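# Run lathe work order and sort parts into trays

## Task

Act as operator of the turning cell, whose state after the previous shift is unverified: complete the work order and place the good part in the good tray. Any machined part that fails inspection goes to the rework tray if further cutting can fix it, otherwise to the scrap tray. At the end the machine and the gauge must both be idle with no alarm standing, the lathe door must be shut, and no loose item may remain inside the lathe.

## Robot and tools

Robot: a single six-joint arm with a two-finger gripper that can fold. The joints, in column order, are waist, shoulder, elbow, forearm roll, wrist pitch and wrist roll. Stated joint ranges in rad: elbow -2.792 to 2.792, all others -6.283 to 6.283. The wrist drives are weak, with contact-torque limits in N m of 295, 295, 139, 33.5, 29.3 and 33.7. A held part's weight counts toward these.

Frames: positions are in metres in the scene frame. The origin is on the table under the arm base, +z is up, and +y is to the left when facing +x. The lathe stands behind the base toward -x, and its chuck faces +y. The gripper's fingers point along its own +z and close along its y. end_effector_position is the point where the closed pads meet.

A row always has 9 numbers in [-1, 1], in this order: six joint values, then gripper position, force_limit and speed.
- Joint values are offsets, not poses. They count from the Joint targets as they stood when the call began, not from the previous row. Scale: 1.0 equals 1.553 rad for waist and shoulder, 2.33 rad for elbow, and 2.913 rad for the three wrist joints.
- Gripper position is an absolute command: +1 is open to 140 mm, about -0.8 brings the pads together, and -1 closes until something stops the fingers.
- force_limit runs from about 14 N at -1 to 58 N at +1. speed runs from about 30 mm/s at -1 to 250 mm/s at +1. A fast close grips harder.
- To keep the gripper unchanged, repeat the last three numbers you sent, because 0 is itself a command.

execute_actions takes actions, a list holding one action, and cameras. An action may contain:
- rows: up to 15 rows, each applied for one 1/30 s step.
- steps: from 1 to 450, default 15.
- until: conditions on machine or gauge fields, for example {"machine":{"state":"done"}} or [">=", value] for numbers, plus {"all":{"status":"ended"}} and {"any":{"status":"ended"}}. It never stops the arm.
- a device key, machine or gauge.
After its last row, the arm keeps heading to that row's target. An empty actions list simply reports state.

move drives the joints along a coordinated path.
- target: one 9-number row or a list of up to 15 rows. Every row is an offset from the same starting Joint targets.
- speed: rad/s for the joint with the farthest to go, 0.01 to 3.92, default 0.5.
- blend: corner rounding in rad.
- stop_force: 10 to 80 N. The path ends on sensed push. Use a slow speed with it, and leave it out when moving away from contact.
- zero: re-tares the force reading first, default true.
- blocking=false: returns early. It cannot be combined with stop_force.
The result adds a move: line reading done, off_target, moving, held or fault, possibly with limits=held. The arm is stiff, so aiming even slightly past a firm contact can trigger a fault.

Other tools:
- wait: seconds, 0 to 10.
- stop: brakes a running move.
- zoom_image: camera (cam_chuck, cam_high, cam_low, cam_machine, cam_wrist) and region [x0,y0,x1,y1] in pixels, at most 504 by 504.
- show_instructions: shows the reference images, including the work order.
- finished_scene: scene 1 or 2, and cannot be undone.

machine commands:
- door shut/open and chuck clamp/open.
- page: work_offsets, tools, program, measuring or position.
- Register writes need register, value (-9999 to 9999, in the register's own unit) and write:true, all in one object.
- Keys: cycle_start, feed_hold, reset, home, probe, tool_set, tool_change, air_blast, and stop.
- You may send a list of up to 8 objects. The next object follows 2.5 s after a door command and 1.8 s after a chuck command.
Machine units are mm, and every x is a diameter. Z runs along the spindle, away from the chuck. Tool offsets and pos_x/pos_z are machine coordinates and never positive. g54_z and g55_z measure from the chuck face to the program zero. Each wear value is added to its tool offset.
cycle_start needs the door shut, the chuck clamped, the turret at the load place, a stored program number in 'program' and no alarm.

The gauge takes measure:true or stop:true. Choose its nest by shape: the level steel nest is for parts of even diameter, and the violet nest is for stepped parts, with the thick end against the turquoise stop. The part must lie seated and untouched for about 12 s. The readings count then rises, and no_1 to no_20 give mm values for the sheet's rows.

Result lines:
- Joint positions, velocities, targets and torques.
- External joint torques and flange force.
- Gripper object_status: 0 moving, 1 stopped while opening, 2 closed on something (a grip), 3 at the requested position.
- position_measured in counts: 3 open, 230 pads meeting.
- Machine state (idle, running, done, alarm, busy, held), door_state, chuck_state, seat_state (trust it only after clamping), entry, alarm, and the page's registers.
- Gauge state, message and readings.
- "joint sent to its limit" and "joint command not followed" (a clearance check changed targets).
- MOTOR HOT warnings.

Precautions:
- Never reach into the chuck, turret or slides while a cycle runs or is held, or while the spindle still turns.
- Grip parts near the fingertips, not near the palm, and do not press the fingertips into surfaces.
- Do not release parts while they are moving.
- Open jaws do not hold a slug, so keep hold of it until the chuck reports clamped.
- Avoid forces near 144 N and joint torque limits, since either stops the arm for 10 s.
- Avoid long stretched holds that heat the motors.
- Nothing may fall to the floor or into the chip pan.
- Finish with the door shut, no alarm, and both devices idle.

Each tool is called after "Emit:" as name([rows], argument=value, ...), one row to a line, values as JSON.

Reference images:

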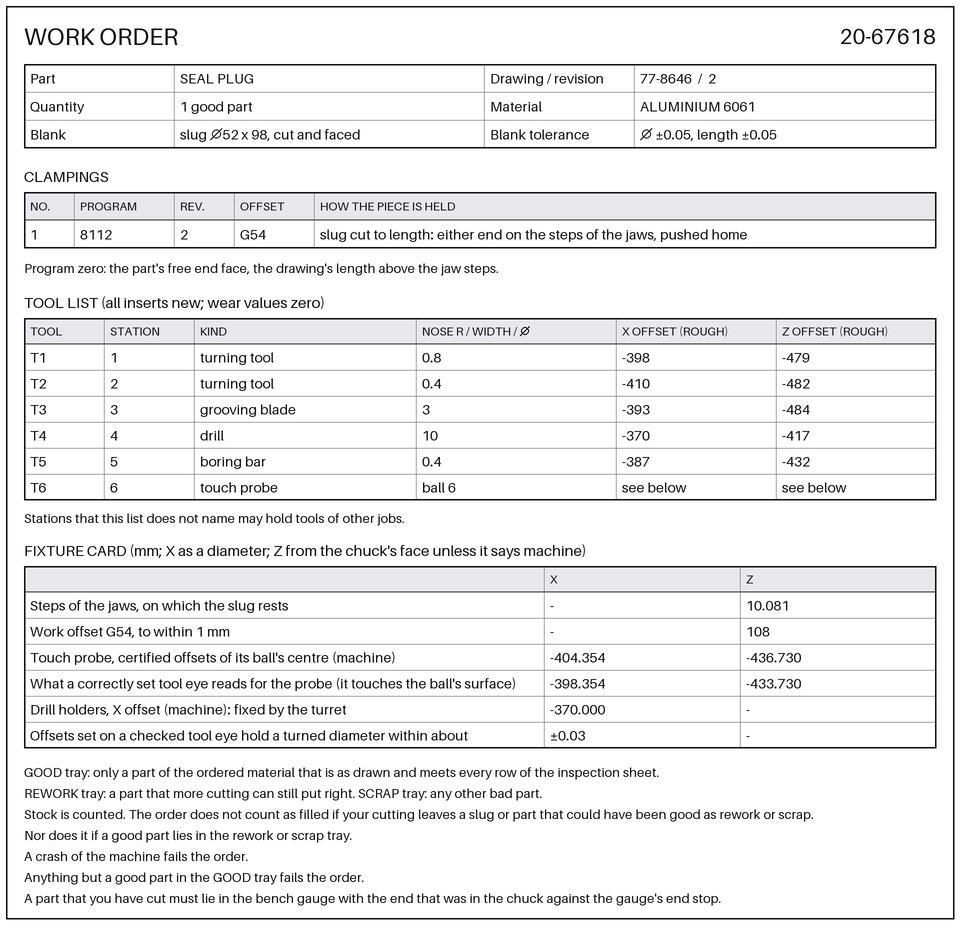

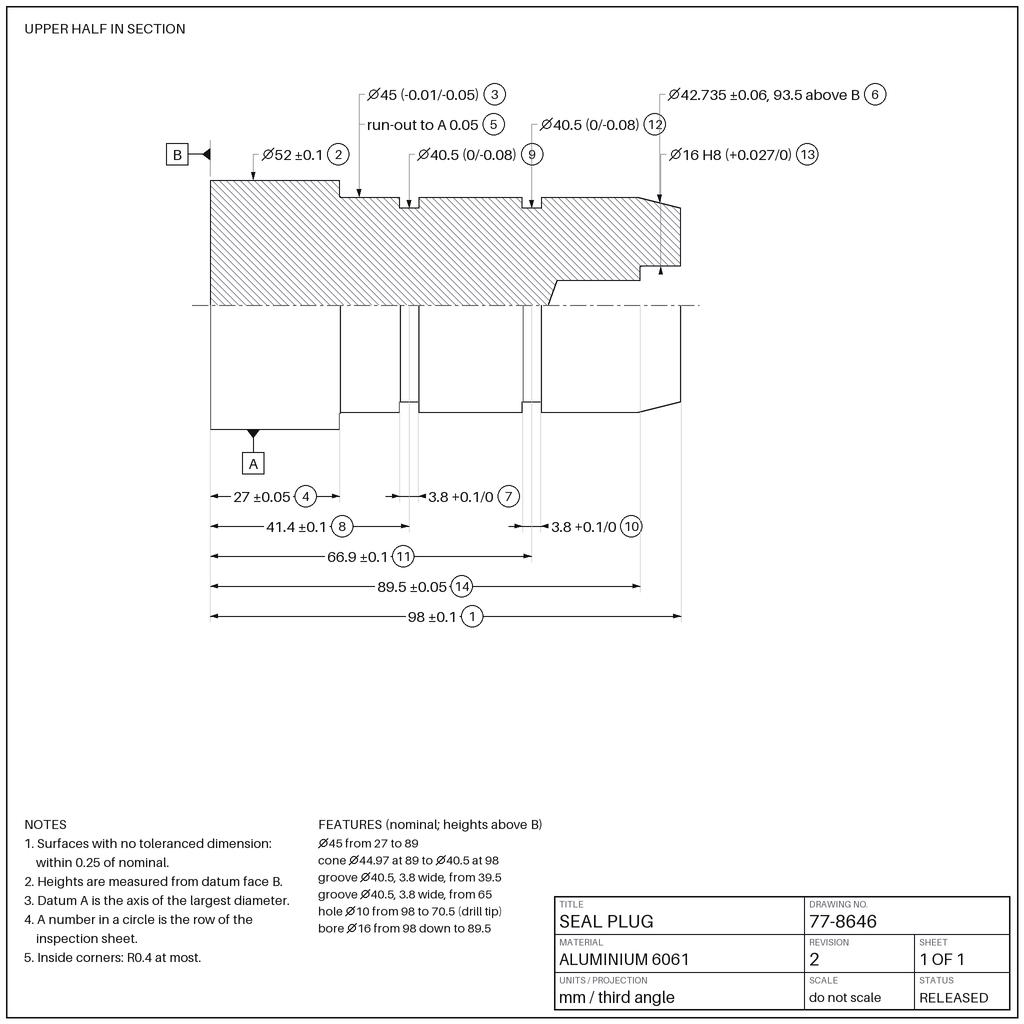

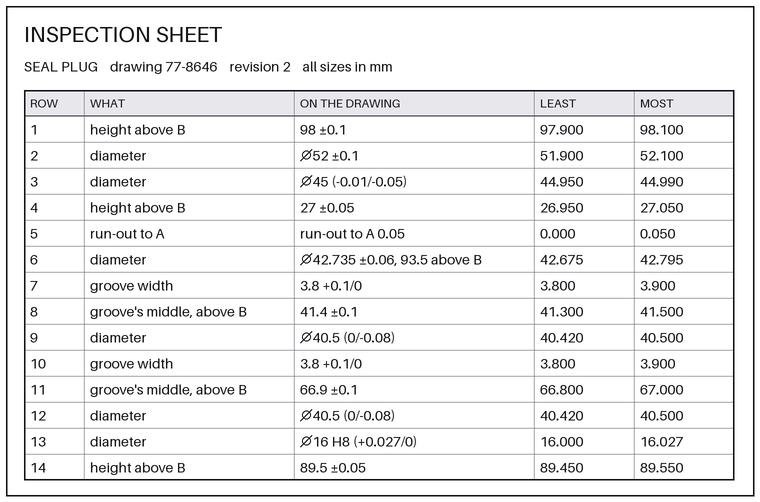

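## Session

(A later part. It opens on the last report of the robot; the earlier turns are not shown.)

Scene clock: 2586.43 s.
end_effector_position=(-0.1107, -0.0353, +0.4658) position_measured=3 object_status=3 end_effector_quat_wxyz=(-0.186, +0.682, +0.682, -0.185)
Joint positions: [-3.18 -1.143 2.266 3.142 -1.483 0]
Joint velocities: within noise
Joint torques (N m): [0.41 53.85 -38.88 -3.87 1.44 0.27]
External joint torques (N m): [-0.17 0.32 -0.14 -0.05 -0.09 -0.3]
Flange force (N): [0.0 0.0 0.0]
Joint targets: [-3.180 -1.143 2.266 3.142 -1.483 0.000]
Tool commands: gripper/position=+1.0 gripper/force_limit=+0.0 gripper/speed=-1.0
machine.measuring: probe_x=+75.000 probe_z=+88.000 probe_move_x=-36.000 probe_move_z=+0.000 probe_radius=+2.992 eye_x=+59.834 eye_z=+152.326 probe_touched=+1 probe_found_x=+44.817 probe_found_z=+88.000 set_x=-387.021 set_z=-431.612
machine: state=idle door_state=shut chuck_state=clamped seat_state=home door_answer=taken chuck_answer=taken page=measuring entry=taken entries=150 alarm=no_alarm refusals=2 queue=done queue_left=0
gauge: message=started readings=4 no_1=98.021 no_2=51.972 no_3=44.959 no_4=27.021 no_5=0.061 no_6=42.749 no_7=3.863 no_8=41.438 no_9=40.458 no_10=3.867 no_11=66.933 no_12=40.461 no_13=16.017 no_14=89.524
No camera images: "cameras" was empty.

Emit:
execute_actions([
  {"machine":[{"register":"t2_x_wear","value":0.021,"write":true},{"home":true},{"page":"tools"},{"cycle_start":true}],"steps":450},
], cameras=[])

Emit:
execute_actions([
  {"steps":450,"until":{"machine":{"queue":"done"}}},
], cameras=[])

Emit:
execute_actions([
  {"steps":450,"until":{"machine":{"queue":"done"}}},
], cameras=[])

Emit:
execute_actions([
  {"steps":450,"until":{"machine":{"queue":"done"}}},
], cameras=[])

Emit:
execute_actions([
  {"steps":450,"until":{"machine":{"queue":"done"}}},
], cameras=[])

Emit:
execute_actions([
  {"steps":450,"until":{"machine":{"queue":"done"}}},
], cameras=[])

Emit:
execute_actions([
  {"steps":450,"until":{"machine":{"queue":"done"}}},
], cameras=[])

Emit:
execute_actions([
  {"steps":450,"until":{"machine":{"queue":"done"}}},
], cameras=[])

Emit:
execute_actions([
  {"steps":450,"until":{"machine":{"queue":"done"}}},
], cameras=[])

Emit:
execute_actions([
  {"steps":450,"until":{"machine":{"queue":"done"}}},
], cameras=[])

Scene clock: 2610.43 s.
end_effector_position=(-0.1107, -0.0353, +0.4658) position_measured=3 object_status=3 end_effector_quat_wxyz=(-0.186, +0.682, +0.682, -0.185)
Joint positions: [-3.18 -1.143 2.266 3.142 -1.483 0]
Joint velocities: within noise
Joint torques (N m): [0.33 52.44 -38.73 -3.94 1.47 0.2]
External joint torques (N m): [0.01 1.23 -0.15 0.04 -0.13 -0.23]
Flange force (N): [0.0 0.0 0.0]
Joint targets: [-3.180 -1.143 2.266 3.142 -1.483 0.000]
Tool commands: gripper/position=+1.0 gripper/force_limit=+0.0 gripper/speed=-1.0
machine.tools: t1_x=-397.744 t1_x_wear=+1.000 t1_z=-479.392 t1_z_wear=+1.000 t1_radius=+0.800 t1_station=+1.000 t2_x=-410.318 t2_x_wear=+0.021 t2_z=-482.265 t2_z_wear=+0.500 t2_radius=+0.400 t2_station=+2.000 t3_x=-386.898 t3_x_wear=+1.500 t3_z=-484.256 t3_z_wear=+0.000 t3_radius=+0.000 t3_station=+3.000 t4_x=-370.000 t4_x_wear=+0.000 t4_z=-387.434 t4_z_wear=+0.000 t4_radius=+0.000 t4_station=+4.000 t5_x=-387.021 t5_x_wear=-0.020 t5_z=-411.612 t5_z_wear=+0.000 t5_radius=+0.400 t5_station=+5.000 t6_x=-404.354 t6_x_wear=+0.000 t6_z=-436.730 t6_z_wear=+0.000 t6_radius=+3.000 t6_station=+6.000
machine: state=running door_state=shut chuck_state=clamped seat_state=home door_answer=taken chuck_answer=taken page=tools entry=taken entries=153 alarm=no_alarm refusals=2 queue=running queue_left=0
gauge: message=started readings=4 no_1=98.021 no_2=51.972 no_3=44.959 no_4=27.021 no_5=0.061 no_6=42.749 no_7=3.863 no_8=41.438 no_9=40.458 no_10=3.867 no_11=66.933 no_12=40.461 no_13=16.017 no_14=89.524
No camera images: "cameras" was empty.

Scene clock: 2625.63 s.
end_effector_position=(-0.1107, -0.0353, +0.4658) position_measured=3 object_status=3 end_effector_quat_wxyz=(-0.186, +0.682, +0.682, -0.185)
Joint positions: [-3.18 -1.143 2.266 3.142 -1.483 0]
Joint velocities: within noise
Joint torques (N m): [-0.3 52.99 -38.95 -3.89 1.52 0.21]
External joint torques (N m): [0.68 1.11 -0.02 -0.03 -0.16 -0.24]
Flange force (N): [0.0 0.0 0.0]
Joint targets: [-3.180 -1.143 2.266 3.142 -1.483 0.000]
Tool commands: gripper/position=+1.0 gripper/force_limit=+0.0 gripper/speed=-1.0
machine.tools: t1_x=-397.744 t1_x_wear=+1.000 t1_z=-479.392 t1_z_wear=+1.000 t1_radius=+0.800 t1_station=+1.000 t2_x=-410.318 t2_x_wear=+0.021 t2_z=-482.265 t2_z_wear=+0.500 t2_radius=+0.400 t2_station=+2.000 t3_x=-386.898 t3_x_wear=+1.500 t3_z=-484.256 t3_z_wear=+0.000 t3_radius=+0.000 t3_station=+3.000 t4_x=-370.000 t4_x_wear=+0.000 t4_z=-387.434 t4_z_wear=+0.000 t4_radius=+0.000 t4_station=+4.000 t5_x=-387.021 t5_x_wear=-0.020 t5_z=-411.612 t5_z_wear=+0.000 t5_radius=+0.400 t5_station=+5.000 t6_x=-404.354 t6_x_wear=+0.000 t6_z=-436.730 t6_z_wear=+0.000 t6_radius=+3.000 t6_station=+6.000
machine: state=running door_state=shut chuck_state=clamped seat_state=home door_answer=taken chuck_answer=taken page=tools entry=taken entries=153 alarm=no_alarm refusals=2 queue=running queue_left=0
gauge: message=started readings=4 no_1=98.021 no_2=51.972 no_3=44.959 no_4=27.021 no_5=0.061 no_6=42.749 no_7=3.863 no_8=41.438 no_9=40.458 no_10=3.867 no_11=66.933 no_12=40.461 no_13=16.017 no_14=89.524
No camera images: "cameras" was empty.

Scene clock: 2640.83 s.
end_effector_position=(-0.1107, -0.0353, +0.4658) position_measured=3 object_status=3 end_effector_quat_wxyz=(-0.186, +0.682, +0.682, -0.185)
Joint positions: [-3.18 -1.143 2.266 3.142 -1.483 0]
Joint velocities: within noise
Joint torques (N m): [-0.02 54.1 -38.79 -3.93 1.54 0.17]
External joint torques (N m): [0.19 0.1 -0.19 0.02 -0.19 -0.2]
Flange force (N): [0.0 0.0 0.0]
Joint targets: [-3.180 -1.143 2.266 3.142 -1.483 0.000]
Tool commands: gripper/position=+1.0 gripper/force_limit=+0.0 gripper/speed=-1.0
machine.tools: t1_x=-397.744 t1_x_wear=+1.000 t1_z=-479.392 t1_z_wear=+1.000 t1_radius=+0.800 t1_station=+1.000 t2_x=-410.318 t2_x_wear=+0.021 t2_z=-482.265 t2_z_wear=+0.500 t2_radius=+0.400 t2_station=+2.000 t3_x=-386.898 t3_x_wear=+1.500 t3_z=-484.256 t3_z_wear=+0.000 t3_radius=+0.000 t3_station=+3.000 t4_x=-370.000 t4_x_wear=+0.000 t4_z=-387.434 t4_z_wear=+0.000 t4_radius=+0.000 t4_station=+4.000 t5_x=-387.021 t5_x_wear=-0.020 t5_z=-411.612 t5_z_wear=+0.000 t5_radius=+0.400 t5_station=+5.000 t6_x=-404.354 t6_x_wear=+0.000 t6_z=-436.730 t6_z_wear=+0.000 t6_radius=+3.000 t6_station=+6.000
machine: state=running door_state=shut chuck_state=clamped seat_state=home door_answer=taken chuck_answer=taken page=tools entry=taken entries=153 alarm=no_alarm refusals=2 queue=running queue_left=0
gauge: message=started readings=4 no_1=98.021 no_2=51.972 no_3=44.959 no_4=27.021 no_5=0.061 no_6=42.749 no_7=3.863 no_8=41.438 no_9=40.458 no_10=3.867 no_11=66.933 no_12=40.461 no_13=16.017 no_14=89.524
No camera images: "cameras" was empty.

Scene clock: 2656.03 s.
end_effector_position=(-0.1107, -0.0353, +0.4658) position_measured=3 object_status=3 end_effector_quat_wxyz=(-0.186, +0.682, +0.682, -0.185)
Joint positions: [-3.18 -1.143 2.266 3.142 -1.483 0]
Joint velocities: within noise
Joint torques (N m): [0.37 53.26 -38.76 -3.87 1.54 0.21]
External joint torques (N m): [-0.13 0.9 -0.06 -0.02 -0.19 -0.23]
Flange force (N): [0.0 0.0 0.0]
Joint targets: [-3.180 -1.143 2.266 3.142 -1.483 0.000]
Tool commands: gripper/position=+1.0 gripper/force_limit=+0.0 gripper/speed=-1.0
machine.tools: t1_x=-397.744 t1_x_wear=+1.000 t1_z=-479.392 t1_z_wear=+1.000 t1_radius=+0.800 t1_station=+1.000 t2_x=-410.318 t2_x_wear=+0.021 t2_z=-482.265 t2_z_wear=+0.500 t2_radius=+0.400 t2_station=+2.000 t3_x=-386.898 t3_x_wear=+1.500 t3_z=-484.256 t3_z_wear=+0.000 t3_radius=+0.000 t3_station=+3.000 t4_x=-370.000 t4_x_wear=+0.000 t4_z=-387.434 t4_z_wear=+0.000 t4_radius=+0.000 t4_station=+4.000 t5_x=-387.021 t5_x_wear=-0.020 t5_z=-411.612 t5_z_wear=+0.000 t5_radius=+0.400 t5_station=+5.000 t6_x=-404.354 t6_x_wear=+0.000 t6_z=-436.730 t6_z_wear=+0.000 t6_radius=+3.000 t6_station=+6.000
machine: state=running door_state=shut chuck_state=clamped seat_state=home door_answer=taken chuck_answer=taken page=tools entry=taken entries=153 alarm=no_alarm refusals=2 queue=running queue_left=0
gauge: message=started readings=4 no_1=98.021 no_2=51.972 no_3=44.959 no_4=27.021 no_5=0.061 no_6=42.749 no_7=3.863 no_8=41.438 no_9=40.458 no_10=3.867 no_11=66.933 no_12=40.461 no_13=16.017 no_14=89.524
No camera images: "cameras" was empty.

Scene clock: 2671.23 s.
end_effector_position=(-0.1107, -0.0353, +0.4658) position_measured=3 object_status=3 end_effector_quat_wxyz=(-0.186, +0.682, +0.682, -0.185)
Joint positions: [-3.18 -1.143 2.266 3.142 -1.483 0]
Joint velocities: within noise
Joint torques (N m): [0.07 53.42 -38.72 -3.84 1.53 0.24]
External joint torques (N m): [0.04 0.55 -0.19 -0.07 -0.19 -0.26]
Flange force (N): [0.0 0.0 0.0]
Joint targets: [-3.180 -1.143 2.266 3.142 -1.483 0.000]
Tool commands: gripper/position=+1.0 gripper/force_limit=+0.0 gripper/speed=-1.0
machine.tools: t1_x=-397.744 t1_x_wear=+1.000 t1_z=-479.392 t1_z_wear=+1.000 t1_radius=+0.800 t1_station=+1.000 t2_x=-410.318 t2_x_wear=+0.021 t2_z=-482.265 t2_z_wear=+0.500 t2_radius=+0.400 t2_station=+2.000 t3_x=-386.898 t3_x_wear=+1.500 t3_z=-484.256 t3_z_wear=+0.000 t3_radius=+0.000 t3_station=+3.000 t4_x=-370.000 t4_x_wear=+0.000 t4_z=-387.434 t4_z_wear=+0.000 t4_radius=+0.000 t4_station=+4.000 t5_x=-387.021 t5_x_wear=-0.020 t5_z=-411.612 t5_z_wear=+0.000 t5_radius=+0.400 t5_station=+5.000 t6_x=-404.354 t6_x_wear=+0.000 t6_z=-436.730 t6_z_wear=+0.000 t6_radius=+3.000 t6_station=+6.000
machine: state=running door_state=shut chuck_state=clamped seat_state=home door_answer=taken chuck_answer=taken page=tools entry=taken entries=153 alarm=no_alarm refusals=2 queue=running queue_left=0
gauge: message=started readings=4 no_1=98.021 no_2=51.972 no_3=44.959 no_4=27.021 no_5=0.061 no_6=42.749 no_7=3.863 no_8=41.438 no_9=40.458 no_10=3.867 no_11=66.933 no_12=40.461 no_13=16.017 no_14=89.524
No camera images: "cameras" was empty.

Scene clock: 2686.43 s.
end_effector_position=(-0.1107, -0.0353, +0.4658) position_measured=3 object_status=3 end_effector_quat_wxyz=(-0.186, +0.682, +0.682, -0.185)
Joint positions: [-3.18 -1.143 2.266 3.142 -1.483 0]
Joint velocities: within noise
Joint torques (N m): [0.72 52.87 -38.78 -3.88 1.57 0.16]
External joint torques (N m): [-0.6 1.53 -0.12 -0.03 -0.21 -0.19]
Flange force (N): [0.0 0.0 0.0]
Joint targets: [-3.180 -1.143 2.266 3.142 -1.483 0.000]
Tool commands: gripper/position=+1.0 gripper/force_limit=+0.0 gripper/speed=-1.0
machine.tools: t1_x=-397.744 t1_x_wear=+1.000 t1_z=-479.392 t1_z_wear=+1.000 t1_radius=+0.800 t1_station=+1.000 t2_x=-410.318 t2_x_wear=+0.021 t2_z=-482.265 t2_z_wear=+0.500 t2_radius=+0.400 t2_station=+2.000 t3_x=-386.898 t3_x_wear=+1.500 t3_z=-484.256 t3_z_wear=+0.000 t3_radius=+0.000 t3_station=+3.000 t4_x=-370.000 t4_x_wear=+0.000 t4_z=-387.434 t4_z_wear=+0.000 t4_radius=+0.000 t4_station=+4.000 t5_x=-387.021 t5_x_wear=-0.020 t5_z=-411.612 t5_z_wear=+0.000 t5_radius=+0.400 t5_station=+5.000 t6_x=-404.354 t6_x_wear=+0.000 t6_z=-436.730 t6_z_wear=+0.000 t6_radius=+3.000 t6_station=+6.000
machine: state=running door_state=shut chuck_state=clamped seat_state=home door_answer=taken chuck_answer=taken page=tools entry=taken entries=153 alarm=no_alarm refusals=2 queue=running queue_left=0
gauge: message=started readings=4 no_1=98.021 no_2=51.972 no_3=44.959 no_4=27.021 no_5=0.061 no_6=42.749 no_7=3.863 no_8=41.438 no_9=40.458 no_10=3.867 no_11=66.933 no_12=40.461 no_13=16.017 no_14=89.524
No camera images: "cameras" was empty.

Scene clock: 2701.63 s.
end_effector_position=(-0.1107, -0.0353, +0.4658) position_measured=3 object_status=3 end_effector_quat_wxyz=(-0.186, +0.682, +0.682, -0.185)
Joint positions: [-3.18 -1.143 2.266 3.142 -1.483 0]
Joint velocities: within noise
Joint torques (N m): [-0.23 53.72 -38.72 -3.86 1.54 0.18]
External joint torques (N m): [0.59 0.4 0 -0.03 -0.19 -0.21]
Flange force (N): [0.0 0.0 0.0]
Joint targets: [-3.180 -1.143 2.266 3.142 -1.483 0.000]
Tool commands: gripper/position=+1.0 gripper/force_limit=+0.0 gripper/speed=-1.0
machine.tools: t1_x=-397.744 t1_x_wear=+1.000 t1_z=-479.392 t1_z_wear=+1.000 t1_radius=+0.800 t1_station=+1.000 t2_x=-410.318 t2_x_wear=+0.021 t2_z=-482.265 t2_z_wear=+0.500 t2_radius=+0.400 t2_station=+2.000 t3_x=-386.898 t3_x_wear=+1.500 t3_z=-484.256 t3_z_wear=+0.000 t3_radius=+0.000 t3_station=+3.000 t4_x=-370.000 t4_x_wear=+0.000 t4_z=-387.434 t4_z_wear=+0.000 t4_radius=+0.000 t4_station=+4.000 t5_x=-387.021 t5_x_wear=-0.020 t5_z=-411.612 t5_z_wear=+0.000 t5_radius=+0.400 t5_station=+5.000 t6_x=-404.354 t6_x_wear=+0.000 t6_z=-436.730 t6_z_wear=+0.000 t6_radius=+3.000 t6_station=+6.000
machine: state=running door_state=shut chuck_state=clamped seat_state=home door_answer=taken chuck_answer=taken page=tools entry=taken entries=153 alarm=no_alarm refusals=2 queue=running queue_left=0
gauge: message=started readings=4 no_1=98.021 no_2=51.972 no_3=44.959 no_4=27.021 no_5=0.061 no_6=42.749 no_7=3.863 no_8=41.438 no_9=40.458 no_10=3.867 no_11=66.933 no_12=40.461 no_13=16.017 no_14=89.524
No camera images: "cameras" was empty.

Scene clock: 2716.83 s.
end_effector_position=(-0.1107, -0.0353, +0.4658) position_measured=3 object_status=3 end_effector_quat_wxyz=(-0.186, +0.682, +0.682, -0.185)
Joint positions: [-3.18 -1.143 2.266 3.142 -1.483 0]
Joint velocities: within noise
Joint torques (N m): [0.29 53.82 -38.57 -3.88 1.49 0.26]
External joint torques (N m): [-0.23 0.01 -0.35 -0.03 -0.15 -0.28]
Flange force (N): [0.0 0.0 0.0]
Joint targets: [-3.180 -1.143 2.266 3.142 -1.483 0.000]
Tool commands: gripper/position=+1.0 gripper/force_limit=+0.0 gripper/speed=-1.0
machine.tools: t1_x=-397.744 t1_x_wear=+1.000 t1_z=-479.392 t1_z_wear=+1.000 t1_radius=+0.800 t1_station=+1.000 t2_x=-410.318 t2_x_wear=+0.021 t2_z=-482.265 t2_z_wear=+0.500 t2_radius=+0.400 t2_station=+2.000 t3_x=-386.898 t3_x_wear=+1.500 t3_z=-484.256 t3_z_wear=+0.000 t3_radius=+0.000 t3_station=+3.000 t4_x=-370.000 t4_x_wear=+0.000 t4_z=-387.434 t4_z_wear=+0.000 t4_radius=+0.000 t4_station=+4.000 t5_x=-387.021 t5_x_wear=-0.020 t5_z=-411.612 t5_z_wear=+0.000 t5_radius=+0.400 t5_station=+5.000 t6_x=-404.354 t6_x_wear=+0.000 t6_z=-436.730 t6_z_wear=+0.000 t6_radius=+3.000 t6_station=+6.000
machine: state=running door_state=shut chuck_state=clamped seat_state=home door_answer=taken chuck_answer=taken page=tools entry=taken entries=153 alarm=no_alarm refusals=2 queue=running queue_left=0
gauge: message=started readings=4 no_1=98.021 no_2=51.972 no_3=44.959 no_4=27.021 no_5=0.061 no_6=42.749 no_7=3.863 no_8=41.438 no_9=40.458 no_10=3.867 no_11=66.933 no_12=40.461 no_13=16.017 no_14=89.524
No camera images: "cameras" was empty.

Scene clock: 2732.03 s.
end_effector_position=(-0.1107, -0.0353, +0.4658) position_measured=3 object_status=3 end_effector_quat_wxyz=(-0.186, +0.682, +0.682, -0.185)
Joint positions: [-3.18 -1.143 2.266 3.142 -1.483 0]
Joint velocities: within noise
Joint torques (N m): [0.02 53.22 -38.73 -3.84 1.49 0.16]
External joint torques (N m): [0.25 1.35 -0.07 -0.06 -0.13 -0.18]
Flange force (N): [0.0 0.0 0.0]
Joint targets: [-3.180 -1.143 2.266 3.142 -1.483 0.000]
Tool commands: gripper/position=+1.0 gripper/force_limit=+0.0 gripper/speed=-1.0
machine.tools: t1_x=-397.744 t1_x_wear=+1.000 t1_z=-479.392 t1_z_wear=+1.000 t1_radius=+0.800 t1_station=+1.000 t2_x=-410.318 t2_x_wear=+0.021 t2_z=-482.265 t2_z_wear=+0.500 t2_radius=+0.400 t2_station=+2.000 t3_x=-386.898 t3_x_wear=+1.500 t3_z=-484.256 t3_z_wear=+0.000 t3_radius=+0.000 t3_station=+3.000 t4_x=-370.000 t4_x_wear=+0.000 t4_z=-387.434 t4_z_wear=+0.000 t4_radius=+0.000 t4_station=+4.000 t5_x=-387.021 t5_x_wear=-0.020 t5_z=-411.612 t5_z_wear=+0.000 t5_radius=+0.400 t5_station=+5.000 t6_x=-404.354 t6_x_wear=+0.000 t6_z=-436.730 t6_z_wear=+0.000 t6_radius=+3.000 t6_station=+6.000
machine: state=busy door_state=shut chuck_state=clamped seat_state=home door_answer=taken chuck_answer=taken page=tools entry=taken entries=153 alarm=no_alarm refusals=2 queue=running queue_left=0
gauge: message=started readings=4 no_1=98.021 no_2=51.972 no_3=44.959 no_4=27.021 no_5=0.061 no_6=42.749 no_7=3.863 no_8=41.438 no_9=40.458 no_10=3.867 no_11=66.933 no_12=40.461 no_13=16.017 no_14=89.524
No camera images: "cameras" was empty.

Scene clock: 2733.60 s.
end_effector_position=(-0.1107, -0.0353, +0.4658) position_measured=3 object_status=3 end_effector_quat_wxyz=(-0.186, +0.682, +0.682, -0.185)
Joint positions: [-3.18 -1.143 2.266 3.142 -1.483 0]
Joint velocities: within noise
Joint torques (N m): [-0.38 53.73 -38.9 -3.86 1.47 0.2]
External joint torques (N m): [0.58 0.49 -0.01 -0.05 -0.12 -0.23]
Flange force (N): [0.0 0.0 0.0]
Joint targets: [-3.180 -1.143 2.266 3.142 -1.483 0.000]
Tool commands: gripper/position=+1.0 gripper/force_limit=+0.0 gripper/speed=-1.0
machine.tools: t1_x=-397.744 t1_x_wear=+1.000 t1_z=-479.392 t1_z_wear=+1.000 t1_radius=+0.800 t1_station=+1.000 t2_x=-410.318 t2_x_wear=+0.021 t2_z=-482.265 t2_z_wear=+0.500 t2_radius=+0.400 t2_station=+2.000 t3_x=-386.898 t3_x_wear=+1.500 t3_z=-484.256 t3_z_wear=+0.000 t3_radius=+0.000 t3_station=+3.000 t4_x=-370.000 t4_x_wear=+0.000 t4_z=-387.434 t4_z_wear=+0.000 t4_radius=+0.000 t4_station=+4.000 t5_x=-387.021 t5_x_wear=-0.020 t5_z=-411.612 t5_z_wear=+0.000 t5_radius=+0.400 t5_station=+5.000 t6_x=-404.354 t6_x_wear=+0.000 t6_z=-436.730 t6_z_wear=+0.000 t6_radius=+3.000 t6_station=+6.000
machine: state=done door_state=shut chuck_state=clamped seat_state=home door_answer=taken chuck_answer=taken page=tools entry=taken entries=153 alarm=no_alarm refusals=2 queue=done queue_left=0
gauge: message=started readings=4 no_1=98.021 no_2=51.972 no_3=44.959 no_4=27.021 no_5=0.061 no_6=42.749 no_7=3.863 no_8=41.438 no_9=40.458 no_10=3.867 no_11=66.933 no_12=40.461 no_13=16.017 no_14=89.524
No camera images: "cameras" was empty.

Emit:
execute_actions([
  {"machine":[{"home":true},{"door":"open"}],"steps":450,"until":{"machine":{"door_state":"open"}}},
], cameras=[])

Emit:
move([
  [-0.0614,0.9194,0.1117,-0.0352,0.9357,0.0113,1,0,-1],
  [0.2196,0.9974,0.0273,0.1267,0.918,-0.0491,1,0,-1],
], speed=0.6, cameras=[])

Emit:
execute_actions([
  {"rows":[[0,0,0,0,0,0,-1,0,-1]],"steps":90},
], cameras=[])

Emit:
execute_actions([
  {"machine":{"chuck":"open"},"steps":60},
], cameras=[])

Scene clock: 2739.87 s.
end_effector_position=(-0.1107, -0.0353, +0.4658) position_measured=3 object_status=3 end_effector_quat_wxyz=(-0.186, +0.682, +0.682, -0.185)
Joint positions: [-3.18 -1.143 2.266 3.142 -1.483 0]
Joint velocities: within noise
Joint torques (N m): [-0.61 53.5 -38.76 -3.87 1.52 0.25]
External joint torques (N m): [0.88 0.7 -0.15 -0.03 -0.17 -0.28]
Flange force (N): [0.0 0.0 0.0]
Joint targets: [-3.180 -1.143 2.266 3.142 -1.483 0.000]
Tool commands: gripper/position=+1.0 gripper/force_limit=+0.0 gripper/speed=-1.0
machine.tools: t1_x=-397.744 t1_x_wear=+1.000 t1_z=-479.392 t1_z_wear=+1.000 t1_radius=+0.800 t1_station=+1.000 t2_x=-410.318 t2_x_wear=+0.021 t2_z=-482.265 t2_z_wear=+0.500 t2_radius=+0.400 t2_station=+2.000 t3_x=-386.898 t3_x_wear=+1.500 t3_z=-484.256 t3_z_wear=+0.000 t3_radius=+0.000 t3_station=+3.000 t4_x=-370.000 t4_x_wear=+0.000 t4_z=-387.434 t4_z_wear=+0.000 t4_radius=+0.000 t4_station=+4.000 t5_x=-387.021 t5_x_wear=-0.020 t5_z=-411.612 t5_z_wear=+0.000 t5_radius=+0.400 t5_station=+5.000 t6_x=-404.354 t6_x_wear=+0.000 t6_z=-436.730 t6_z_wear=+0.000 t6_radius=+3.000 t6_station=+6.000
machine: state=done door_state=open chuck_state=clamped seat_state=home door_answer=taken chuck_answer=taken page=tools entry=taken entries=154 alarm=no_alarm refusals=2 queue=running queue_left=0
gauge: message=started readings=4 no_1=98.021 no_2=51.972 no_3=44.959 no_4=27.021 no_5=0.061 no_6=42.749 no_7=3.863 no_8=41.438 no_9=40.458 no_10=3.867 no_11=66.933 no_12=40.461 no_13=16.017 no_14=89.524
No camera images: "cameras" was empty.

Scene clock: 2745.77 s.
end_effector_position=(-0.7604, -0.1884, +0.3059) position_measured=3 object_status=3 end_effector_quat_wxyz=(+0.500, -0.500, -0.501, +0.498)
Joint positions: [-2.839 0.407 2.33 3.511 1.191 -0.143]
Joint velocities: within noise
Joint torques (N m): [-0.87 -56.94 -17.1 -1.7 2.8 0.13]
External joint torques (N m): [0.8 -1.11 -0.27 -0.22 -0.14 -0.18]
Flange force (N): [-1.1 -2.7 -0.7]
Joint targets: [-2.839 0.407 2.330 3.511 1.191 -0.143]
machine.tools: t1_x=-397.744 t1_x_wear=+1.000 t1_z=-479.392 t1_z_wear=+1.000 t1_radius=+0.800 t1_station=+1.000 t2_x=-410.318 t2_x_wear=+0.021 t2_z=-482.265 t2_z_wear=+0.500 t2_radius=+0.400 t2_station=+2.000 t3_x=-386.898 t3_x_wear=+1.500 t3_z=-484.256 t3_z_wear=+0.000 t3_radius=+0.000 t3_station=+3.000 t4_x=-370.000 t4_x_wear=+0.000 t4_z=-387.434 t4_z_wear=+0.000 t4_radius=+0.000 t4_station=+4.000 t5_x=-387.021 t5_x_wear=-0.020 t5_z=-411.612 t5_z_wear=+0.000 t5_radius=+0.400 t5_station=+5.000 t6_x=-404.354 t6_x_wear=+0.000 t6_z=-436.730 t6_z_wear=+0.000 t6_radius=+3.000 t6_station=+6.000
machine: state=done door_state=open chuck_state=clamped seat_state=home door_answer=taken chuck_answer=taken page=tools entry=taken entries=154 alarm=no_alarm refusals=2 queue=done queue_left=0
gauge: message=started readings=4 no_1=98.021 no_2=51.972 no_3=44.959 no_4=27.021 no_5=0.061 no_6=42.749 no_7=3.863 no_8=41.438 no_9=40.458 no_10=3.867 no_11=66.933 no_12=40.461 no_13=16.017 no_14=89.524
move: done
No camera images: "cameras" was empty.

Scene clock: 2749.37 s.
end_effector_position=(-0.7603, -0.1885, +0.3058) position_measured=154 object_status=0 end_effector_quat_wxyz=(+0.500, -0.500, -0.501, +0.498)
Joint positions: [-2.839 0.407 2.33 3.511 1.191 -0.143]
Joint velocities: within noise
Joint torques (N m): [-2 -52.97 -22.43 -2.1 0.95 0.35]
External joint torques (N m): [1.91 -5.1 5.14 0.19 1.76 -0.4]
Flange force (N): [1.1 -6.0 -15.9]
Joint targets: [-2.839 0.407 2.330 3.511 1.191 -0.143]
machine.tools: t1_x=-397.744 t1_x_wear=+1.000 t1_z=-479.392 t1_z_wear=+1.000 t1_radius=+0.800 t1_station=+1.000 t2_x=-410.318 t2_x_wear=+0.021 t2_z=-482.265 t2_z_wear=+0.500 t2_radius=+0.400 t2_station=+2.000 t3_x=-386.898 t3_x_wear=+1.500 t3_z=-484.256 t3_z_wear=+0.000 t3_radius=+0.000 t3_station=+3.000 t4_x=-370.000 t4_x_wear=+0.000 t4_z=-387.434 t4_z_wear=+0.000 t4_radius=+0.000 t4_station=+4.000 t5_x=-387.021 t5_x_wear=-0.020 t5_z=-411.612 t5_z_wear=+0.000 t5_radius=+0.400 t5_station=+5.000 t6_x=-404.354 t6_x_wear=+0.000 t6_z=-436.730 t6_z_wear=+0.000 t6_radius=+3.000 t6_station=+6.000
machine: state=done door_state=open chuck_state=clamped seat_state=home door_answer=taken chuck_answer=taken page=tools entry=taken entries=154 alarm=no_alarm refusals=2 queue=done queue_left=0
gauge: message=started readings=4 no_1=98.021 no_2=51.972 no_3=44.959 no_4=27.021 no_5=0.061 no_6=42.749 no_7=3.863 no_8=41.438 no_9=40.458 no_10=3.867 no_11=66.933 no_12=40.461 no_13=16.017 no_14=89.524
No camera images: "cameras" was empty.

Scene clock: 2751.57 s.
end_effector_position=(-0.7603, -0.1885, +0.3058) position_measured=154 object_status=2 end_effector_quat_wxyz=(+0.500, -0.500, -0.501, +0.498)
Joint positions: [-2.839 0.407 2.33 3.511 1.191 -0.143]
Joint velocities: within noise
Joint torques (N m): [0.16 -61.3 -20.22 -2.38 4.75 0.2]
External joint torques (N m): [0 2.75 2.99 0.47 -2.03 -0.24]
Flange force (N): [-0.2 1.6 -1.2]
Joint targets: [-2.839 0.407 2.330 3.511 1.191 -0.143]
Tool commands: gripper/position=-1.0 gripper/force_limit=+0.0 gripper/speed=-1.0
machine.tools: t1_x=-397.744 t1_x_wear=+1.000 t1_z=-479.392 t1_z_wear=+1.000 t1_radius=+0.800 t1_station=+1.000 t2_x=-410.318 t2_x_wear=+0.021 t2_z=-482.265 t2_z_wear=+0.500 t2_radius=+0.400 t2_station=+2.000 t3_x=-386.898 t3_x_wear=+1.500 t3_z=-484.256 t3_z_wear=+0.000 t3_radius=+0.000 t3_station=+3.000 t4_x=-370.000 t4_x_wear=+0.000 t4_z=-387.434 t4_z_wear=+0.000 t4_radius=+0.000 t4_station=+4.000 t5_x=-387.021 t5_x_wear=-0.020 t5_z=-411.612 t5_z_wear=+0.000 t5_radius=+0.400 t5_station=+5.000 t6_x=-404.354 t6_x_wear=+0.000 t6_z=-436.730 t6_z_wear=+0.000 t6_radius=+3.000 t6_station=+6.000
machine: state=idle door_state=open chuck_state=open seat_state=home door_answer=taken chuck_answer=taken page=tools entry=taken entries=154 alarm=no_alarm refusals=2 queue=done queue_left=0
gauge: message=started readings=4 no_1=98.021 no_2=51.972 no_3=44.959 no_4=27.021 no_5=0.061 no_6=42.749 no_7=3.863 no_8=41.438 no_9=40.458 no_10=3.867 no_11=66.933 no_12=40.461 no_13=16.017 no_14=89.524
No camera images: "cameras" was empty.

Emit:
move([
  [-0.0648,-0.0088,0.0121,-0.0384,0.0006,0.0158,-1,0,-1],
  [-0.1509,-0.0173,0.0238,-0.088,0.0022,0.0349,-1,0,-1],
  [-0.281,-0.0784,0.0842,-0.1619,0.0178,0.0604,-1,0,-1],
  [-0.2196,-0.9974,-0.0273,-0.1267,-0.918,0.0491,-1,0,-1],
], speed=[0.15,0.3,0.5,0.6], cameras=[])

Emit:
move(target=[0.9981,0.2846,-0.0288,0,-0.0058,-0.1373,-1,0,-1], speed=0.9, cameras=[])

Emit:
move(target=[0.999,0.6563,-0.173,-0.0163,0.1629,0.151,-1,0,-1], speed=0.9, cameras=[])

Emit:
move([
  [0.0558,0,0,0,0,0.03,-1,0,-1],
  [0.0558,0.0634,0.0318,0,0.0592,0.03,-1,0,-1],
], speed=[0.3,0.12], cameras=[])

Emit:
move(target=[0,0.016,0.0063,0,0.0135,0,-1,0,-1], speed=0.03, stop_force=10, cameras=["cam_wrist"])

Scene clock: 2765.43 s.
end_effector_position=(-0.1107, -0.0353, +0.4658) position_measured=154 object_status=2 end_effector_quat_wxyz=(-0.186, +0.682, +0.682, -0.185)
Joint positions: [-3.18 -1.142 2.266 3.142 -1.483 0]
Joint velocities: within noise
Joint torques (N m): [0.1 53.01 -42.58 -3.88 2.49 0.28]
External joint torques (N m): [0.07 1.36 3.79 -0.01 -1.12 -0.3]
Flange force (N): [0.0 0.0 0.0]
Joint targets: [-3.180 -1.143 2.266 3.142 -1.483 0.000]
machine.tools: t1_x=-397.744 t1_x_wear=+1.000 t1_z=-479.392 t1_z_wear=+1.000 t1_radius=+0.800 t1_station=+1.000 t2_x=-410.318 t2_x_wear=+0.021 t2_z=-482.265 t2_z_wear=+0.500 t2_radius=+0.400 t2_station=+2.000 t3_x=-386.898 t3_x_wear=+1.500 t3_z=-484.256 t3_z_wear=+0.000 t3_radius=+0.000 t3_station=+3.000 t4_x=-370.000 t4_x_wear=+0.000 t4_z=-387.434 t4_z_wear=+0.000 t4_radius=+0.000 t4_station=+4.000 t5_x=-387.021 t5_x_wear=-0.020 t5_z=-411.612 t5_z_wear=+0.000 t5_radius=+0.400 t5_station=+5.000 t6_x=-404.354 t6_x_wear=+0.000 t6_z=-436.730 t6_z_wear=+0.000 t6_radius=+3.000 t6_station=+6.000
machine: state=idle door_state=open chuck_state=open seat_state=open door_answer=taken chuck_answer=taken page=tools entry=taken entries=154 alarm=no_alarm refusals=2 queue=done queue_left=0
gauge: message=started readings=4 no_1=98.021 no_2=51.972 no_3=44.959 no_4=27.021 no_5=0.061 no_6=42.749 no_7=3.863 no_8=41.438 no_9=40.458 no_10=3.867 no_11=66.933 no_12=40.461 no_13=16.017 no_14=89.524
move: done
No camera images: "cameras" was empty.

Scene clock: 2767.67 s.
end_effector_position=(+0.0291, -0.2066, +0.4381) position_measured=154 object_status=2 end_effector_quat_wxyz=(-0.013, -0.188, +0.980, -0.069)
Joint positions: [-1.629 -0.701 2.199 3.142 -1.5 -0.4]
Joint velocities: within noise
Joint torques (N m): [-0.8 23.02 -45.03 -4.33 0.81 0.29]
External joint torques (N m): [0.78 1.12 3.17 0.04 -0.42 -0.3]
Flange force (N): [0.0 0.0 0.0]
Joint targets: [-1.629 -0.700 2.199 3.142 -1.500 -0.400]
machine.tools: t1_x=-397.744 t1_x_wear=+1.000 t1_z=-479.392 t1_z_wear=+1.000 t1_radius=+0.800 t1_station=+1.000 t2_x=-410.318 t2_x_wear=+0.021 t2_z=-482.265 t2_z_wear=+0.500 t2_radius=+0.400 t2_station=+2.000 t3_x=-386.898 t3_x_wear=+1.500 t3_z=-484.256 t3_z_wear=+0.000 t3_radius=+0.000 t3_station=+3.000 t4_x=-370.000 t4_x_wear=+0.000 t4_z=-387.434 t4_z_wear=+0.000 t4_radius=+0.000 t4_station=+4.000 t5_x=-387.021 t5_x_wear=-0.020 t5_z=-411.612 t5_z_wear=+0.000 t5_radius=+0.400 t5_station=+5.000 t6_x=-404.354 t6_x_wear=+0.000 t6_z=-436.730 t6_z_wear=+0.000 t6_radius=+3.000 t6_station=+6.000
machine: state=idle door_state=open chuck_state=open seat_state=open door_answer=taken chuck_answer=taken page=tools entry=taken entries=154 alarm=no_alarm refusals=2 queue=done queue_left=0
gauge: message=started readings=4 no_1=98.021 no_2=51.972 no_3=44.959 no_4=27.021 no_5=0.061 no_6=42.749 no_7=3.863 no_8=41.438 no_9=40.458 no_10=3.867 no_11=66.933 no_12=40.461 no_13=16.017 no_14=89.524
move: done
No camera images: "cameras" was empty.

Scene clock: 2770.03 s.
end_effector_position=(+0.6729, -0.0059, +0.2227) position_measured=154 object_status=2 end_effector_quat_wxyz=(+0.012, +0.687, -0.726, +0.015)
Joint positions: [-0.078 0.319 1.796 3.094 -1.026 0.04]
Joint velocities: within noise
Joint torques (N m): [-0.29 -70.22 -37.93 -3.82 0.16 0.21]
External joint torques (N m): [0.38 2.73 2.18 0.03 -0.16 -0.21]
Flange force (N): [-0.4 0.4 4.0]
Joint targets: [-0.077 0.319 1.796 3.094 -1.026 0.040]
machine.tools: t1_x=-397.744 t1_x_wear=+1.000 t1_z=-479.392 t1_z_wear=+1.000 t1_radius=+0.800 t1_station=+1.000 t2_x=-410.318 t2_x_wear=+0.021 t2_z=-482.265 t2_z_wear=+0.500 t2_radius=+0.400 t2_station=+2.000 t3_x=-386.898 t3_x_wear=+1.500 t3_z=-484.256 t3_z_wear=+0.000 t3_radius=+0.000 t3_station=+3.000 t4_x=-370.000 t4_x_wear=+0.000 t4_z=-387.434 t4_z_wear=+0.000 t4_radius=+0.000 t4_station=+4.000 t5_x=-387.021 t5_x_wear=-0.020 t5_z=-411.612 t5_z_wear=+0.000 t5_radius=+0.400 t5_station=+5.000 t6_x=-404.354 t6_x_wear=+0.000 t6_z=-436.730 t6_z_wear=+0.000 t6_radius=+3.000 t6_station=+6.000
machine: state=idle door_state=open chuck_state=open seat_state=open door_answer=taken chuck_answer=taken page=tools entry=taken entries=154 alarm=no_alarm refusals=2 queue=done queue_left=0
gauge: message=started readings=4 no_1=98.021 no_2=51.972 no_3=44.959 no_4=27.021 no_5=0.061 no_6=42.749 no_7=3.863 no_8=41.438 no_9=40.458 no_10=3.867 no_11=66.933 no_12=40.461 no_13=16.017 no_14=89.524
move: done
No camera images: "cameras" was empty.

Scene clock: 2772.13 s.
end_effector_position=(+0.6712, +0.0544, +0.1229) position_measured=154 object_status=2 end_effector_quat_wxyz=(+0.009, +0.689, -0.724, +0.014)
Joint positions: [0.009 0.418 1.87 3.094 -0.853 0.128]
Joint velocities: within noise
Joint torques (N m): [-1.07 -74.57 -33.36 -3.3 0.12 0.24]
External joint torques (N m): [1.32 2.7 2.01 -0.01 -0.12 -0.24]
Flange force (N): [-1.7 0.7 3.9]
Joint targets: [0.009 0.418 1.870 3.094 -0.853 0.128]
machine.tools: t1_x=-397.744 t1_x_wear=+1.000 t1_z=-479.392 t1_z_wear=+1.000 t1_radius=+0.800 t1_station=+1.000 t2_x=-410.318 t2_x_wear=+0.021 t2_z=-482.265 t2_z_wear=+0.500 t2_radius=+0.400 t2_station=+2.000 t3_x=-386.898 t3_x_wear=+1.500 t3_z=-484.256 t3_z_wear=+0.000 t3_radius=+0.000 t3_station=+3.000 t4_x=-370.000 t4_x_wear=+0.000 t4_z=-387.434 t4_z_wear=+0.000 t4_radius=+0.000 t4_station=+4.000 t5_x=-387.021 t5_x_wear=-0.020 t5_z=-411.612 t5_z_wear=+0.000 t5_radius=+0.400 t5_station=+5.000 t6_x=-404.354 t6_x_wear=+0.000 t6_z=-436.730 t6_z_wear=+0.000 t6_radius=+3.000 t6_station=+6.000
machine: state=idle door_state=open chuck_state=open seat_state=open door_answer=taken chuck_answer=taken page=tools entry=taken entries=154 alarm=no_alarm refusals=2 queue=done queue_left=0
gauge: message=started readings=4 no_1=98.021 no_2=51.972 no_3=44.959 no_4=27.021 no_5=0.061 no_6=42.749 no_7=3.863 no_8=41.438 no_9=40.458 no_10=3.867 no_11=66.933 no_12=40.461 no_13=16.017 no_14=89.524
move: done
No camera images: "cameras" was empty.

Scene clock: 2773.73 s.
end_effector_position=(+0.6708, +0.0547, +0.1056) position_measured=154 object_status=2 end_effector_quat_wxyz=(+0.009, +0.690, -0.724, +0.014)
Joint positions: [0.009 0.436 1.881 3.094 -0.823 0.128]
Joint velocities: within noise
Joint torques (N m): [-0.65 -55.89 -21.05 -2.94 0.75 0.34]
External joint torques (N m): [0.62 -17.72 -9.75 -0.3 -0.75 -0.34]
Flange force (N): [0.7 1.5 -27.1]
Joint targets: [0.009 0.437 1.881 3.094 -0.823 0.128]
machine.tools: t1_x=-397.744 t1_x_wear=+1.000 t1_z=-479.392 t1_z_wear=+1.000 t1_radius=+0.800 t1_station=+1.000 t2_x=-410.318 t2_x_wear=+0.021 t2_z=-482.265 t2_z_wear=+0.500 t2_radius=+0.400 t2_station=+2.000 t3_x=-386.898 t3_x_wear=+1.500 t3_z=-484.256 t3_z_wear=+0.000 t3_radius=+0.000 t3_station=+3.000 t4_x=-370.000 t4_x_wear=+0.000 t4_z=-387.434 t4_z_wear=+0.000 t4_radius=+0.000 t4_station=+4.000 t5_x=-387.021 t5_x_wear=-0.020 t5_z=-411.612 t5_z_wear=+0.000 t5_radius=+0.400 t5_station=+5.000 t6_x=-404.354 t6_x_wear=+0.000 t6_z=-436.730 t6_z_wear=+0.000 t6_radius=+3.000 t6_station=+6.000
machine: state=idle door_state=open chuck_state=open seat_state=open door_answer=taken chuck_answer=taken page=tools entry=taken entries=154 alarm=no_alarm refusals=2 queue=done queue_left=0
gauge: message=started readings=4 no_1=98.021 no_2=51.972 no_3=44.959 no_4=27.021 no_5=0.061 no_6=42.749 no_7=3.863 no_8=41.438 no_9=40.458 no_10=3.867 no_11=66.933 no_12=40.461 no_13=16.017 no_14=89.524
move: contact
Images, in order (width x height): cam_wrist 896x504.

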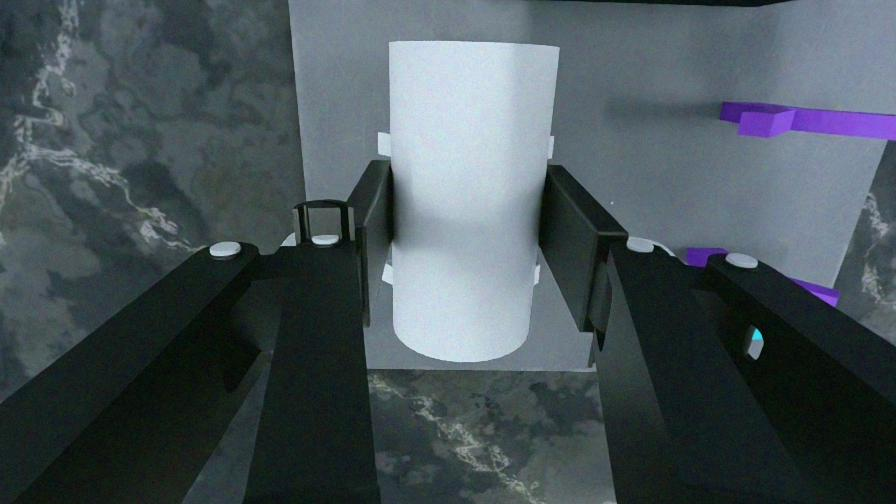

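Emit:
move(target=[0,-0.0003,0,0,0,0,-1,0,-1], speed=0.02, cameras=[])

Emit:
move(target=[0.0175,0,0,0,0,0.0093,-1,0,-1], speed=0.015, stop_force=25, cameras=[])

Scene clock: 2776.83 s.
end_effector_position=(+0.6708, +0.0547, +0.1058) position_measured=154 object_status=2 end_effector_quat_wxyz=(+0.009, +0.690, -0.724, +0.014)
Joint positions: [0.009 0.436 1.881 3.094 -0.823 0.128]
Joint velocities: within noise
Joint torques (N m): [-0.76 -68.75 -26.31 -3.01 -0.41 0.28]
External joint torques (N m): [0.77 -4.79 -4.42 -0.23 0.41 -0.28]
Flange force (N): [-0.8 -2.7 -7.3]
Joint targets: [0.009 0.436 1.881 3.094 -0.823 0.128]
machine.tools: t1_x=-397.744 t1_x_wear=+1.000 t1_z=-479.392 t1_z_wear=+1.000 t1_radius=+0.800 t1_station=+1.000 t2_x=-410.318 t2_x_wear=+0.021 t2_z=-482.265 t2_z_wear=+0.500 t2_radius=+0.400 t2_station=+2.000 t3_x=-386.898 t3_x_wear=+1.500 t3_z=-484.256 t3_z_wear=+0.000 t3_radius=+0.000 t3_station=+3.000 t4_x=-370.000 t4_x_wear=+0.000 t4_z=-387.434 t4_z_wear=+0.000 t4_radius=+0.000 t4_station=+4.000 t5_x=-387.021 t5_x_wear=-0.020 t5_z=-411.612 t5_z_wear=+0.000 t5_radius=+0.400 t5_station=+5.000 t6_x=-404.354 t6_x_wear=+0.000 t6_z=-436.730 t6_z_wear=+0.000 t6_radius=+3.000 t6_station=+6.000
machine: state=idle door_state=open chuck_state=open seat_state=open door_answer=taken chuck_answer=taken page=tools entry=taken entries=154 alarm=no_alarm refusals=2 queue=done queue_left=0
gauge: message=started readings=4 no_1=98.021 no_2=51.972 no_3=44.959 no_4=27.021 no_5=0.061 no_6=42.749 no_7=3.863 no_8=41.438 no_9=40.458 no_10=3.867 no_11=66.933 no_12=40.461 no_13=16.017 no_14=89.524
move: done
No camera images: "cameras" was empty.

Scene clock: 2778.73 s.
end_effector_position=(+0.6697, +0.0680, +0.1059) position_measured=154 object_status=2 end_effector_quat_wxyz=(+0.008, +0.690, -0.724, +0.014)
Joint positions: [0.029 0.436 1.881 3.094 -0.823 0.148]
Joint velocities: within noise
Joint torques (N m): [20.54 -68.57 -28.06 4.61 0.43 -0.28]
External joint torques (N m): [-20.65 -5.41 -2.75 -7.86 -0.43 0.28]
Flange force (N): [30.5 -2.5 -6.8]
Joint targets: [0.029 0.436 1.881 3.094 -0.823 0.148]
machine.tools: t1_x=-397.744 t1_x_wear=+1.000 t1_z=-479.392 t1_z_wear=+1.000 t1_radius=+0.800 t1_station=+1.000 t2_x=-410.318 t2_x_wear=+0.021 t2_z=-482.265 t2_z_wear=+0.500 t2_radius=+0.400 t2_station=+2.000 t3_x=-386.898 t3_x_wear=+1.500 t3_z=-484.256 t3_z_wear=+0.000 t3_radius=+0.000 t3_station=+3.000 t4_x=-370.000 t4_x_wear=+0.000 t4_z=-387.434 t4_z_wear=+0.000 t4_radius=+0.000 t4_station=+4.000 t5_x=-387.021 t5_x_wear=-0.020 t5_z=-411.612 t5_z_wear=+0.000 t5_radius=+0.400 t5_station=+5.000 t6_x=-404.354 t6_x_wear=+0.000 t6_z=-436.730 t6_z_wear=+0.000 t6_radius=+3.000 t6_station=+6.000
machine: state=idle door_state=open chuck_state=open seat_state=open door_answer=taken chuck_answer=taken page=tools entry=taken entries=154 alarm=no_alarm refusals=2 queue=done queue_left=0
gauge: message=started readings=4 no_1=98.021 no_2=51.972 no_3=44.959 no_4=27.021 no_5=0.061 no_6=42.749 no_7=3.863 no_8=41.438 no_9=40.458 no_10=3.867 no_11=66.933 no_12=40.461 no_13=16.017 no_14=89.524
move: contact
No camera images: "cameras" was empty.

Contact at stop. Release and measure.

Emit:
move(target=[-0.0003,0,0,0,0,0,-1,0,-1], speed=0.02, cameras=[])

Emit:
move([
  [0,0,0,0,0,0,0.1,0,-1],
  [0,-0.0557,-0.0219,0,-0.047,0,0.1,0,-1],
], speed=0.15, cameras=["cam_wrist"])

Emit:
execute_actions([
  {"gauge":{"measure":true},"steps":400,"until":{"gauge":{"readings":["=",5]}}},
], cameras=[])

Scene clock: 2781.97 s.
end_effector_position=(+0.6697, +0.0677, +0.1059) position_measured=154 object_status=2 end_effector_quat_wxyz=(+0.008, +0.690, -0.724, +0.014)
Joint positions: [0.029 0.436 1.881 3.094 -0.823 0.148]
Joint velocities: within noise
Joint torques (N m): [13.83 -70.79 -28.27 2.38 -0.16 -0.15]
External joint torques (N m): [-13.83 -2.69 -2.35 -5.6 0.15 0.15]
Flange force (N): [20.2 -3.5 -3.0]
Joint targets: [0.029 0.436 1.881 3.094 -0.823 0.148]
machine.tools: t1_x=-397.744 t1_x_wear=+1.000 t1_z=-479.392 t1_z_wear=+1.000 t1_radius=+0.800 t1_station=+1.000 t2_x=-410.318 t2_x_wear=+0.021 t2_z=-482.265 t2_z_wear=+0.500 t2_radius=+0.400 t2_station=+2.000 t3_x=-386.898 t3_x_wear=+1.500 t3_z=-484.256 t3_z_wear=+0.000 t3_radius=+0.000 t3_station=+3.000 t4_x=-370.000 t4_x_wear=+0.000 t4_z=-387.434 t4_z_wear=+0.000 t4_radius=+0.000 t4_station=+4.000 t5_x=-387.021 t5_x_wear=-0.020 t5_z=-411.612 t5_z_wear=+0.000 t5_radius=+0.400 t5_station=+5.000 t6_x=-404.354 t6_x_wear=+0.000 t6_z=-436.730 t6_z_wear=+0.000 t6_radius=+3.000 t6_station=+6.000
machine: state=idle door_state=open chuck_state=open seat_state=open door_answer=taken chuck_answer=taken page=tools entry=taken entries=154 alarm=no_alarm refusals=2 queue=done queue_left=0
gauge: message=started readings=4 no_1=98.021 no_2=51.972 no_3=44.959 no_4=27.021 no_5=0.061 no_6=42.749 no_7=3.863 no_8=41.438 no_9=40.458 no_10=3.867 no_11=66.933 no_12=40.461 no_13=16.017 no_14=89.524
move: done
No camera images: "cameras" was empty.

Scene clock: 2784.27 s.
end_effector_position=(+0.6683, +0.0661, +0.1863) position_measured=117 object_status=3 end_effector_quat_wxyz=(+0.010, +0.688, -0.726, +0.016)
Joint positions: [0.029 0.35 1.83 3.094 -0.96 0.148]
Joint velocities: within noise
Joint torques (N m): [-0.13 -67.82 -33.92 -3.63 0.15 0.14]
External joint torques (N m): [0.22 -1.37 -0.48 -0.01 -0.14 -0.14]
Flange force (N): [0.1 0.8 -2.0]
Joint targets: [0.029 0.350 1.830 3.094 -0.960 0.148]
machine.tools: t1_x=-397.744 t1_x_wear=+1.000 t1_z=-479.392 t1_z_wear=+1.000 t1_radius=+0.800 t1_station=+1.000 t2_x=-410.318 t2_x_wear=+0.021 t2_z=-482.265 t2_z_wear=+0.500 t2_radius=+0.400 t2_station=+2.000 t3_x=-386.898 t3_x_wear=+1.500 t3_z=-484.256 t3_z_wear=+0.000 t3_radius=+0.000 t3_station=+3.000 t4_x=-370.000 t4_x_wear=+0.000 t4_z=-387.434 t4_z_wear=+0.000 t4_radius=+0.000 t4_station=+4.000 t5_x=-387.021 t5_x_wear=-0.020 t5_z=-411.612 t5_z_wear=+0.000 t5_radius=+0.400 t5_station=+5.000 t6_x=-404.354 t6_x_wear=+0.000 t6_z=-436.730 t6_z_wear=+0.000 t6_radius=+3.000 t6_station=+6.000
machine: state=idle door_state=open chuck_state=open seat_state=open door_answer=taken chuck_answer=taken page=tools entry=taken entries=154 alarm=no_alarm refusals=2 queue=done queue_left=0
gauge: message=started readings=4 no_1=98.021 no_2=51.972 no_3=44.959 no_4=27.021 no_5=0.061 no_6=42.749 no_7=3.863 no_8=41.438 no_9=40.458 no_10=3.867 no_11=66.933 no_12=40.461 no_13=16.017 no_14=89.524
move: done
Images, in order (width x height): cam_wrist 896x504.

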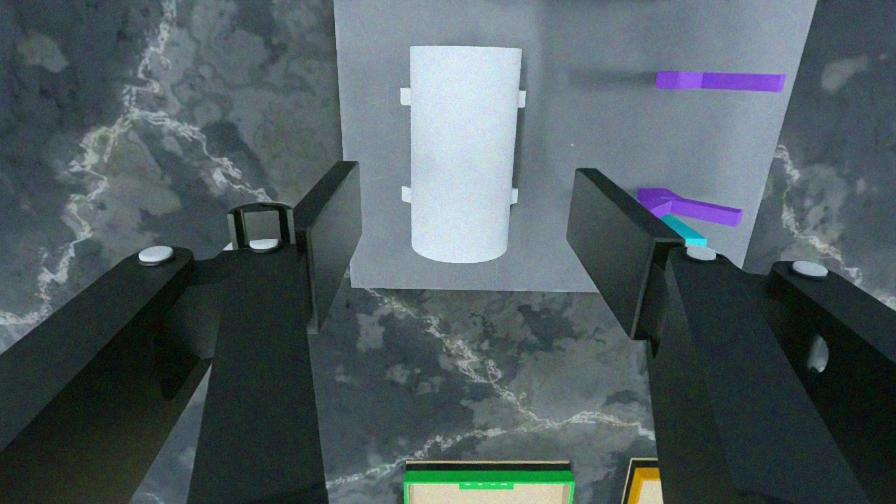

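Scene clock: 2796.47 s.
end_effector_position=(+0.6683, +0.0661, +0.1863) position_measured=117 object_status=3 end_effector_quat_wxyz=(+0.010, +0.688, -0.726, +0.016)
Joint positions: [0.029 0.35 1.83 3.094 -0.96 0.148]
Joint velocities: within noise
Joint torques (N m): [-0.01 -67.39 -33.8 -3.63 0.15 0.23]
External joint torques (N m): [0.08 -1.89 -0.48 0.01 -0.16 -0.23]
Flange force (N): [0.6 1.5 -2.5]
Joint targets: [0.029 0.350 1.830 3.094 -0.960 0.148]
Tool commands: gripper/position=+0.1 gripper/force_limit=+0.0 gripper/speed=-1.0
machine.tools: t1_x=-397.744 t1_x_wear=+1.000 t1_z=-479.392 t1_z_wear=+1.000 t1_radius=+0.800 t1_station=+1.000 t2_x=-410.318 t2_x_wear=+0.021 t2_z=-482.265 t2_z_wear=+0.500 t2_radius=+0.400 t2_station=+2.000 t3_x=-386.898 t3_x_wear=+1.500 t3_z=-484.256 t3_z_wear=+0.000 t3_radius=+0.000 t3_station=+3.000 t4_x=-370.000 t4_x_wear=+0.000 t4_z=-387.434 t4_z_wear=+0.000 t4_radius=+0.000 t4_station=+4.000 t5_x=-387.021 t5_x_wear=-0.020 t5_z=-411.612 t5_z_wear=+0.000 t5_radius=+0.400 t5_station=+5.000 t6_x=-404.354 t6_x_wear=+0.000 t6_z=-436.730 t6_z_wear=+0.000 t6_radius=+3.000 t6_station=+6.000
machine: state=idle door_state=open chuck_state=open seat_state=open door_answer=taken chuck_answer=taken page=tools entry=taken entries=154 alarm=no_alarm refusals=2 queue=done queue_left=0
gauge: message=started readings=5 no_1=98.018 no_2=51.970 no_3=44.955 no_4=27.026 no_5=0.047 no_6=42.745 no_7=3.870 no_8=41.430 no_9=40.457 no_10=3.868 no_11=66.935 no_12=40.460 no_13=16.016 no_14=89.524
No camera images: "cameras" was empty.


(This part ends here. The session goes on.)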